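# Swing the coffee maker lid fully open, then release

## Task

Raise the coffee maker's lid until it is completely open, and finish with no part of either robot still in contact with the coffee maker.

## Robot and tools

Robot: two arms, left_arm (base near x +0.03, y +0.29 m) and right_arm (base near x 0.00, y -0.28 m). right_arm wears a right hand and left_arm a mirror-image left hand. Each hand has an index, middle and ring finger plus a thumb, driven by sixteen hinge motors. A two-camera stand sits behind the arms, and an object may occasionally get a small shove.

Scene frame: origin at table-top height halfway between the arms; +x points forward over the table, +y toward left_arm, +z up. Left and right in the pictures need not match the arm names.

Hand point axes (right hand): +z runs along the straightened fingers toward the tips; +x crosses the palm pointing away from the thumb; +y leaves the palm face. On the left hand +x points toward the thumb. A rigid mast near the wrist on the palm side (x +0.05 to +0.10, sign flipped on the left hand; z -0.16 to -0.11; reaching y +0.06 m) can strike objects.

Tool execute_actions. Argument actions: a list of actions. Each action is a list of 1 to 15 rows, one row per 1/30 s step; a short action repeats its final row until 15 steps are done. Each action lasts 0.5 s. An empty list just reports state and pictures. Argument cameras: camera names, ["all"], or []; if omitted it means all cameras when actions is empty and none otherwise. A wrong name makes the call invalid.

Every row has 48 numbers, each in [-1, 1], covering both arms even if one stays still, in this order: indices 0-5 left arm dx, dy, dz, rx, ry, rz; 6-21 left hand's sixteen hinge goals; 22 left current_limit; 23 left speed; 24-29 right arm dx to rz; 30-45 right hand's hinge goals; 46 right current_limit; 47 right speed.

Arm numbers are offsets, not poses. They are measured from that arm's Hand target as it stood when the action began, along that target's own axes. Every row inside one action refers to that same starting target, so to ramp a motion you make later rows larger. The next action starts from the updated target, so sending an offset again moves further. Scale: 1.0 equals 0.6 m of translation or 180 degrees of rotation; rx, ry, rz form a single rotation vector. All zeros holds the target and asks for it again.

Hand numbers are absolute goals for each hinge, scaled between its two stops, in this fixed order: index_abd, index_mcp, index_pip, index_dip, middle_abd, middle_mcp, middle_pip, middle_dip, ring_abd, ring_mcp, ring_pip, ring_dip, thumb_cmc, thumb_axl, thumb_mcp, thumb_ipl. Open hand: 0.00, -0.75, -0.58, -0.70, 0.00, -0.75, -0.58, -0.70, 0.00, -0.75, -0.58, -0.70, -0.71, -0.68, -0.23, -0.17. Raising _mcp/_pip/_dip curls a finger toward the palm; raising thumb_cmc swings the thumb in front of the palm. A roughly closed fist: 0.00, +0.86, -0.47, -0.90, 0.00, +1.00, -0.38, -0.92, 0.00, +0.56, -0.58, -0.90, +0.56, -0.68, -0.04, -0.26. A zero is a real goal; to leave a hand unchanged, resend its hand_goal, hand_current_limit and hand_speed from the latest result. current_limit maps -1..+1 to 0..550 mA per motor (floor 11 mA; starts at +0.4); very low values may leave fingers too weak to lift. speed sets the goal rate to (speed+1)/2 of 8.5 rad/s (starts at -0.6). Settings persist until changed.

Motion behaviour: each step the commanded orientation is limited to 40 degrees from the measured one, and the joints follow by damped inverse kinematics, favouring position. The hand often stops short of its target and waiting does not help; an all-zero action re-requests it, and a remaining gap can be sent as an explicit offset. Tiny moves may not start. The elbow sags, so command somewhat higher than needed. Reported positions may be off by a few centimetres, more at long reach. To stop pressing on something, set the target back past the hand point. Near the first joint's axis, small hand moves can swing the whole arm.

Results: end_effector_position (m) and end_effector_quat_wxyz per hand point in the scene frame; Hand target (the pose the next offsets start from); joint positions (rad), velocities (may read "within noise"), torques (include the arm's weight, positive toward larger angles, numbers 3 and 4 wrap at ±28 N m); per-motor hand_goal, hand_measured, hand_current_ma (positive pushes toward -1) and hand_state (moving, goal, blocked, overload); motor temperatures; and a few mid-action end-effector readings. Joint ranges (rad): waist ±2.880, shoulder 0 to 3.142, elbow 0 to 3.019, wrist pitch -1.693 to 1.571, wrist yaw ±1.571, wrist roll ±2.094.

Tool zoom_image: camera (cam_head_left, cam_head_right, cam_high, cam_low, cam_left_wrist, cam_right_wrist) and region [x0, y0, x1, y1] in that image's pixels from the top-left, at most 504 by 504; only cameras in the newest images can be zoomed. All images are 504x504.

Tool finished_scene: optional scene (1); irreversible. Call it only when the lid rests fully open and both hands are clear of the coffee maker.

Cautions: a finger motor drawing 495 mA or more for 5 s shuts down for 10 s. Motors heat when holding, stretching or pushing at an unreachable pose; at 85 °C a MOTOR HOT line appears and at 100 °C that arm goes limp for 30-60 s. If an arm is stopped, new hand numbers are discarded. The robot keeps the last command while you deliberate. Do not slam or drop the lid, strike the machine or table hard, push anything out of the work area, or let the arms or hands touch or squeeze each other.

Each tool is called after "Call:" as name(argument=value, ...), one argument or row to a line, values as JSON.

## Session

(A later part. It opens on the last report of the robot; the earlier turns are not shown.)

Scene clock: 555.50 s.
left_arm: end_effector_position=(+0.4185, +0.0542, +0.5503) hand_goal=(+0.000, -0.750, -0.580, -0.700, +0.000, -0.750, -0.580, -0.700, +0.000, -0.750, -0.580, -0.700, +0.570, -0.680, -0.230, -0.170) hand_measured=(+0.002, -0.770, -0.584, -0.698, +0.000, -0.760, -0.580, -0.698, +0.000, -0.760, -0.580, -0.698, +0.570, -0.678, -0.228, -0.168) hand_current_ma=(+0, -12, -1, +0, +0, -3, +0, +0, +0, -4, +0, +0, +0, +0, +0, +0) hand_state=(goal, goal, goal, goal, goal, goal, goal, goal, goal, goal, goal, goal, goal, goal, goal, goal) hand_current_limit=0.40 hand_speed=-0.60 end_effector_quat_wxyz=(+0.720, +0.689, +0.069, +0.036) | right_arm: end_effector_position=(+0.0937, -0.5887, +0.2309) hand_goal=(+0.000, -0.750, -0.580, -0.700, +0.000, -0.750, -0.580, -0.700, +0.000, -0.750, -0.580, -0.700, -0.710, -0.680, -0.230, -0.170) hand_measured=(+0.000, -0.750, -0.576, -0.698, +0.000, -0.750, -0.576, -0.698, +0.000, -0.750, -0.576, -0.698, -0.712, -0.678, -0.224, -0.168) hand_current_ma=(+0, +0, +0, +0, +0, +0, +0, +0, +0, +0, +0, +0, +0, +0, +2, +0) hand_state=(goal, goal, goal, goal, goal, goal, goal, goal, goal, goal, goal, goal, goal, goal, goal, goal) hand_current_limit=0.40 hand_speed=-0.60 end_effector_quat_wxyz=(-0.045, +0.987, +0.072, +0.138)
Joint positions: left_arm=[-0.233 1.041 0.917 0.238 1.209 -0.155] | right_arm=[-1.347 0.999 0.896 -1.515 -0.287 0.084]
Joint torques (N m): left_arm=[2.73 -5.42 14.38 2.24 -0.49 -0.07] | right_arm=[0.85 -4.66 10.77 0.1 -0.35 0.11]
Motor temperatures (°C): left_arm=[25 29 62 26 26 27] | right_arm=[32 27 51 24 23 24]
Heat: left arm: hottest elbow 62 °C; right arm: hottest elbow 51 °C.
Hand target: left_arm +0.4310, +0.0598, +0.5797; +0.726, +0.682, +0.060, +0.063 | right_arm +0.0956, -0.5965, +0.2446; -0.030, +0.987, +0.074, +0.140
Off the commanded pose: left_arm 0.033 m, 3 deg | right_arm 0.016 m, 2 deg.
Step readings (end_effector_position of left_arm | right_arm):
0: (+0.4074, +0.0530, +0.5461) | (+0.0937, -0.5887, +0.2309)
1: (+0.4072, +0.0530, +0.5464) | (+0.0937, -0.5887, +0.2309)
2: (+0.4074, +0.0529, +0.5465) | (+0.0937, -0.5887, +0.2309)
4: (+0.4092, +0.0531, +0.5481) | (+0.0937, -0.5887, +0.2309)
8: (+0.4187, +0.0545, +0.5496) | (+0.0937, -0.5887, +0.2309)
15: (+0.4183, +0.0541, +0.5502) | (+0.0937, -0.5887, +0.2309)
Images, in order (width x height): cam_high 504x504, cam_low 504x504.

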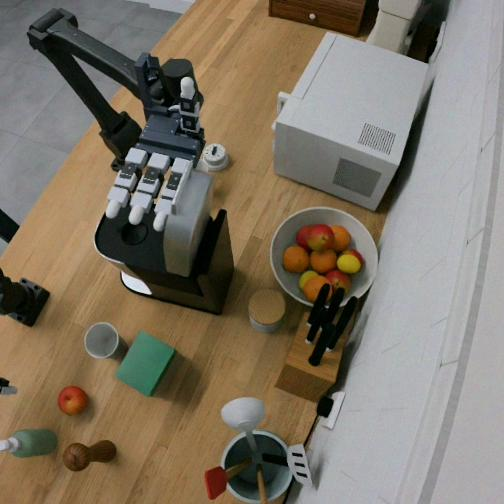

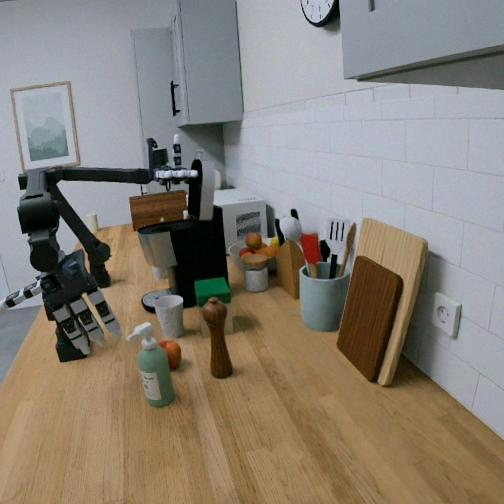

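Call:
execute_actions(
  actions=[
    [[0.0333,0,0.0012,0,0,0,0,-0.75,-0.58,-0.7,0,-0.75,-0.58,-0.7,0,-0.75,-0.58,-0.7,0.57,-0.68,-0.23,-0.17,0.4,-0.6,0,0,0,0,0,0,0,-0.75,-0.58,-0.7,0,-0.75,-0.58,-0.7,0,-0.75,-0.58,-0.7,-0.71,-0.68,-0.23,-0.17,0.4,-0.6]],
  ],
  cameras=["cam_low","cam_high"],
)

Call:
zoom_image(
  camera="cam_low",
  region=[80, 140, 240, 300],
)

Call:
zoom_image(
  camera="cam_high",
  region=[50, 100, 260, 310],
)

Scene clock: 563.73 s.
left_arm: end_effector_position=(+0.4340, +0.0542, +0.5544) hand_goal=(+0.000, -0.750, -0.580, -0.700, +0.000, -0.750, -0.580, -0.700, +0.000, -0.750, -0.580, -0.700, +0.570, -0.680, -0.230, -0.170) hand_measured=(+0.002, -0.770, -0.584, -0.698, +0.000, -0.760, -0.580, -0.698, +0.000, -0.760, -0.580, -0.698, +0.570, -0.678, -0.228, -0.168) hand_current_ma=(+0, -12, -1, +0, +0, -3, +0, +0, +0, -4, +0, +0, +0, +0, +0, +0) hand_state=(goal, goal, goal, goal, goal, goal, goal, goal, goal, goal, goal, goal, goal, goal, goal, goal) hand_current_limit=0.40 hand_speed=-0.60 end_effector_quat_wxyz=(+0.721, +0.689, +0.062, +0.038) | right_arm: end_effector_position=(+0.0937, -0.5887, +0.2309) hand_goal=(+0.000, -0.750, -0.580, -0.700, +0.000, -0.750, -0.580, -0.700, +0.000, -0.750, -0.580, -0.700, -0.710, -0.680, -0.230, -0.170) hand_measured=(+0.000, -0.750, -0.576, -0.698, +0.000, -0.750, -0.576, -0.698, +0.000, -0.750, -0.576, -0.698, -0.712, -0.678, -0.224, -0.168) hand_current_ma=(+0, +0, +0, +0, +0, +0, +0, +0, +0, +0, +0, +0, +0, +0, +2, +0) hand_state=(goal, goal, goal, goal, goal, goal, goal, goal, goal, goal, goal, goal, goal, goal, goal, goal) hand_current_limit=0.40 hand_speed=-0.60 end_effector_quat_wxyz=(-0.045, +0.987, +0.072, +0.138)
Joint positions: left_arm=[-0.222 1.091 0.955 0.265 1.226 -0.16] | right_arm=[-1.347 0.999 0.896 -1.515 -0.287 0.084]
Joint torques (N m): left_arm=[3.25 -6.01 14.2 2.14 -0.48 -0.08] | right_arm=[0.79 -4.72 10.77 0.1 -0.35 0.12]
Motor temperatures (°C): left_arm=[25 29 63 26 26 27] | right_arm=[32 27 51 24 23 24]
Heat: left arm: hottest elbow 63 °C; right arm: hottest elbow 51 °C.
Hand target: left_arm +0.4507, +0.0625, +0.5798; +0.726, +0.682, +0.060, +0.063 | right_arm +0.0956, -0.5965, +0.2446; -0.030, +0.987, +0.074, +0.140
Off the commanded pose: left_arm 0.032 m, 3 deg | right_arm 0.016 m, 2 deg.
Step readings (end_effector_position of left_arm | right_arm):
0: (+0.4185, +0.0542, +0.5503) | (+0.0937, -0.5887, +0.2309)
1: (+0.4184, +0.0541, +0.5503) | (+0.0937, -0.5887, +0.2309)
2: (+0.4184, +0.0539, +0.5506) | (+0.0937, -0.5887, +0.2309)
4: (+0.4195, +0.0530, +0.5520) | (+0.0937, -0.5887, +0.2309)
8: (+0.4282, +0.0532, +0.5541) | (+0.0937, -0.5887, +0.2309)
15: (+0.4339, +0.0542, +0.5545) | (+0.0937, -0.5887, +0.2309)
Images, in order (width x height): cam_high 504x504, cam_low 504x504.

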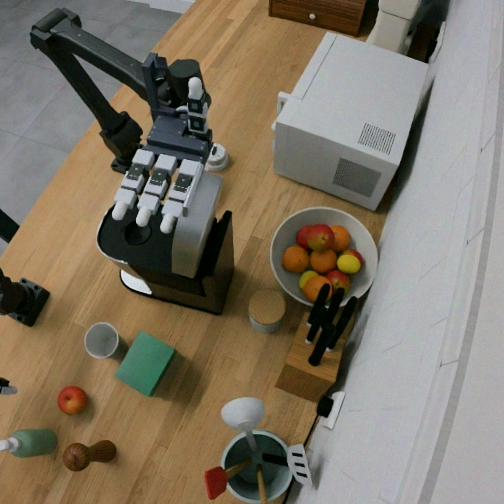

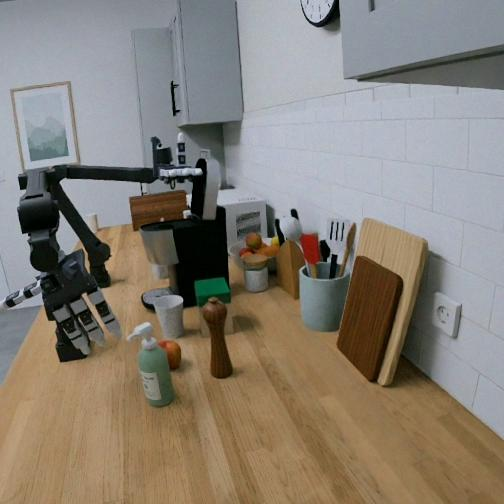

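Scaled by 3.150.

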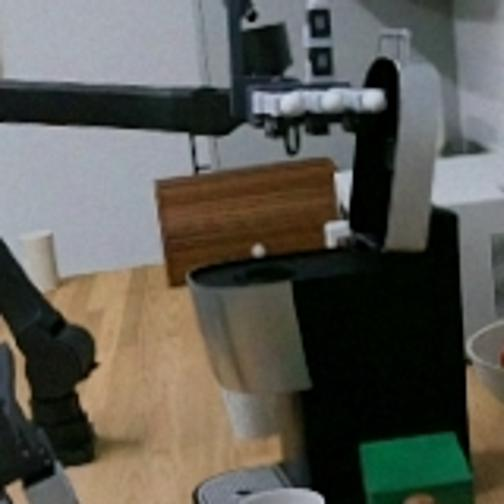

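Scaled by 2.400.

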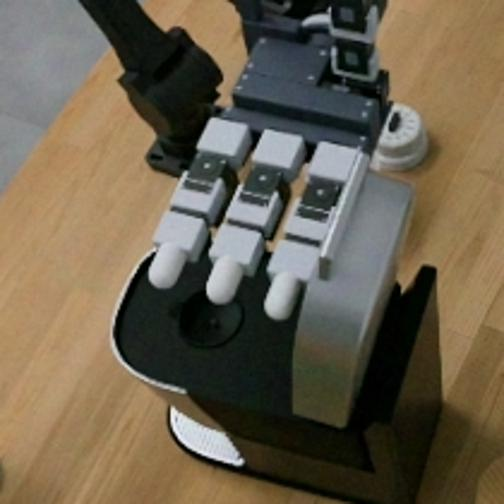

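Call:
execute_actions(
  actions=[
    [[-0.03,0,-0.0011,0,0,0,0,-0.75,-0.58,-0.7,0,-0.75,-0.58,-0.7,0,-0.75,-0.58,-0.7,0.57,-0.68,-0.23,-0.17,0.4,-0.6,0,0,0,0,0,0,0,-0.75,-0.58,-0.7,0,-0.75,-0.58,-0.7,0,-0.75,-0.58,-0.7,-0.71,-0.68,-0.23,-0.17,0.4,-0.6]],
    [[-0.04,0,-0.0015,0,0,0,0,-0.75,-0.58,-0.7,0,-0.75,-0.58,-0.7,0,-0.75,-0.58,-0.7,0.57,-0.68,-0.23,-0.17,0.4,-0.6,0,0,0,0,0,0,0,-0.75,-0.58,-0.7,0,-0.75,-0.58,-0.7,0,-0.75,-0.58,-0.7,-0.71,-0.68,-0.23,-0.17,0.4,-0.6]],
    [[-0.05,0,-0.0018,0,0,0,0,-0.75,-0.58,-0.7,0,-0.75,-0.58,-0.7,0,-0.75,-0.58,-0.7,0.57,-0.68,-0.23,-0.17,0.4,-0.6,0,0,0,0,0,0,0,-0.75,-0.58,-0.7,0,-0.75,-0.58,-0.7,0,-0.75,-0.58,-0.7,-0.71,-0.68,-0.23,-0.17,0.4,-0.6]],
  ],
  cameras=["cam_low","cam_high","cam_head_left"],
)

Call:
zoom_image(
  camera="cam_low",
  region=[80, 140, 240, 300],
)

Call:
zoom_image(
  camera="cam_high",
  region=[50, 100, 260, 310],
)

Scene clock: 579.23 s.
left_arm: end_effector_position=(+0.3835, +0.0569, +0.5827) hand_goal=(+0.000, -0.750, -0.580, -0.700, +0.000, -0.750, -0.580, -0.700, +0.000, -0.750, -0.580, -0.700, +0.570, -0.680, -0.230, -0.170) hand_measured=(+0.002, -0.770, -0.584, -0.698, +0.000, -0.760, -0.580, -0.698, +0.000, -0.760, -0.580, -0.698, +0.570, -0.678, -0.228, -0.168) hand_current_ma=(+0, -12, -1, +0, +0, -3, +0, +0, +0, -4, +0, +0, +0, +0, +0, +0) hand_state=(goal, goal, goal, goal, goal, goal, goal, goal, goal, goal, goal, goal, goal, goal, goal, goal) hand_current_limit=0.40 hand_speed=-0.60 end_effector_quat_wxyz=(+0.727, +0.681, +0.062, +0.067) | right_arm: end_effector_position=(+0.0937, -0.5887, +0.2309) hand_goal=(+0.000, -0.750, -0.580, -0.700, +0.000, -0.750, -0.580, -0.700, +0.000, -0.750, -0.580, -0.700, -0.710, -0.680, -0.230, -0.170) hand_measured=(+0.000, -0.750, -0.576, -0.698, +0.000, -0.750, -0.576, -0.698, +0.000, -0.750, -0.576, -0.698, -0.712, -0.678, -0.224, -0.168) hand_current_ma=(+0, +0, +0, +0, +0, +0, +0, +0, +0, +0, +0, +0, +0, +0, +2, +0) hand_state=(goal, goal, goal, goal, goal, goal, goal, goal, goal, goal, goal, goal, goal, goal, goal, goal) hand_current_limit=0.40 hand_speed=-0.60 end_effector_quat_wxyz=(-0.045, +0.987, +0.072, +0.138)
Joint positions: left_arm=[-0.259 0.936 0.914 0.183 1.146 -0.146] | right_arm=[-1.347 0.999 0.896 -1.515 -0.287 0.084]
Joint torques (N m): left_arm=[0.26 -6.65 9.01 1.32 -0.23 0.02] | right_arm=[0.85 -4.72 10.77 0.09 -0.35 0.12]
Motor temperatures (°C): left_arm=[25 29 65 26 26 27] | right_arm=[32 27 51 24 23 24]
Heat: left arm: hottest elbow 65 °C; right arm: hottest elbow 51 °C.
Hand target: left_arm +0.3793, +0.0526, +0.5798; +0.726, +0.682, +0.060, +0.063 | right_arm +0.0956, -0.5965, +0.2446; -0.030, +0.987, +0.074, +0.140
Off the commanded pose: left_arm 0.007 m, 1 deg | right_arm 0.016 m, 2 deg.
Step readings (end_effector_position of left_arm | right_arm):
0: (+0.4340, +0.0542, +0.5544) | (+0.0937, -0.5887, +0.2309)
1: (+0.4340, +0.0542, +0.5544) | (+0.0937, -0.5887, +0.2309)
2: (+0.4340, +0.0542, +0.5544) | (+0.0937, -0.5887, +0.2309)
4: (+0.4343, +0.0544, +0.5546) | (+0.0937, -0.5887, +0.2309)
8: (+0.4335, +0.0551, +0.5567) | (+0.0937, -0.5887, +0.2309)
15: (+0.4283, +0.0562, +0.5619) | (+0.0937, -0.5887, +0.2309)
16: (+0.4281, +0.0563, +0.5622) | (+0.0937, -0.5887, +0.2309)
17: (+0.4279, +0.0565, +0.5628) | (+0.0937, -0.5887, +0.2309)
19: (+0.4264, +0.0573, +0.5657) | (+0.0937, -0.5887, +0.2309)
23: (+0.4148, +0.0579, +0.5764) | (+0.0937, -0.5887, +0.2309)
30: (+0.4103, +0.0598, +0.5820) | (+0.0937, -0.5887, +0.2309)
31: (+0.4106, +0.0598, +0.5817) | (+0.0937, -0.5887, +0.2309)
32: (+0.4110, +0.0597, +0.5809) | (+0.0937, -0.5887, +0.2309)
34: (+0.4084, +0.0589, +0.5784) | (+0.0937, -0.5887, +0.2309)
38: (+0.3953, +0.0574, +0.5755) | (+0.0937, -0.5887, +0.2309)
45: (+0.3830, +0.0570, +0.5833) | (+0.0937, -0.5887, +0.2309)
Images, in order (width x height): cam_head_left 504x504, cam_high 504x504, cam_low 504x504.

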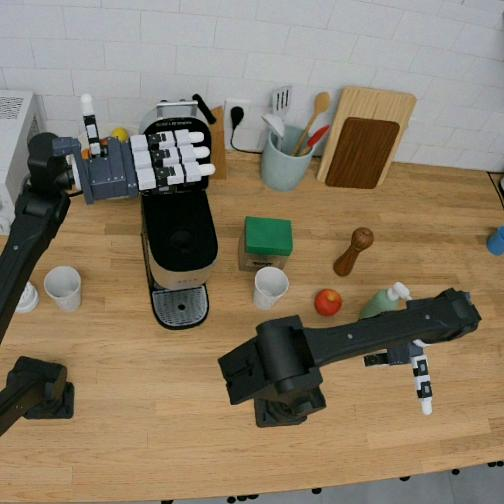

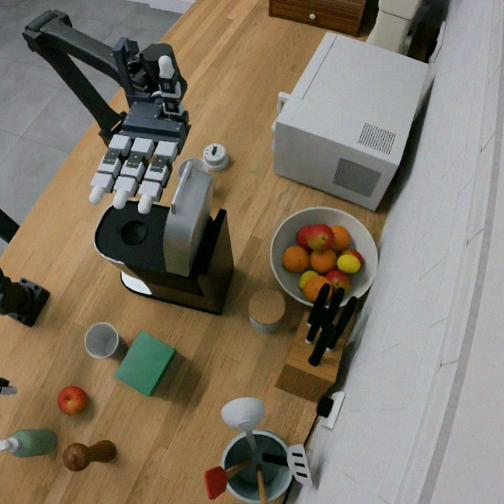

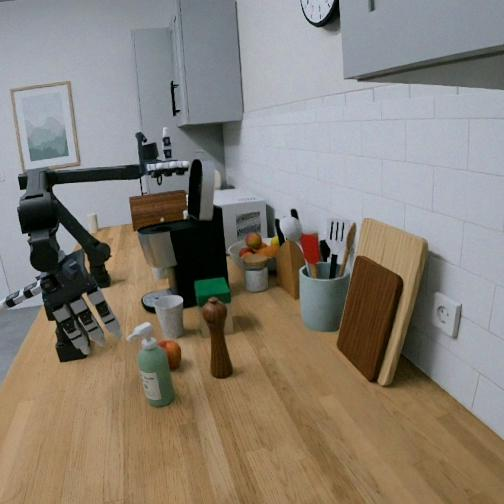

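Scaled by 3.150.

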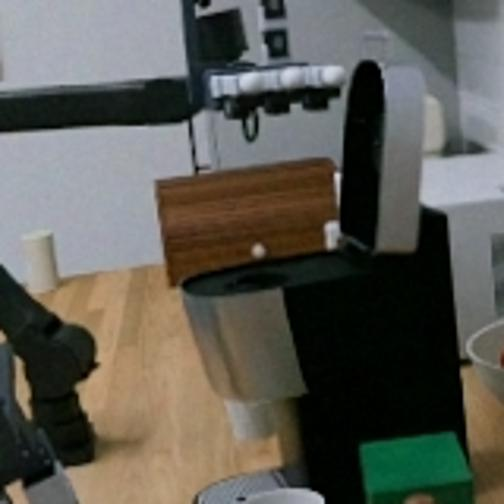

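Scaled by 2.400.

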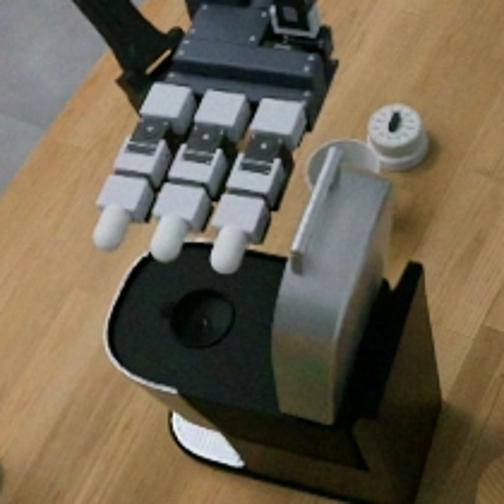

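Call:
finished_scene(
)

The scene is finished: the task was done.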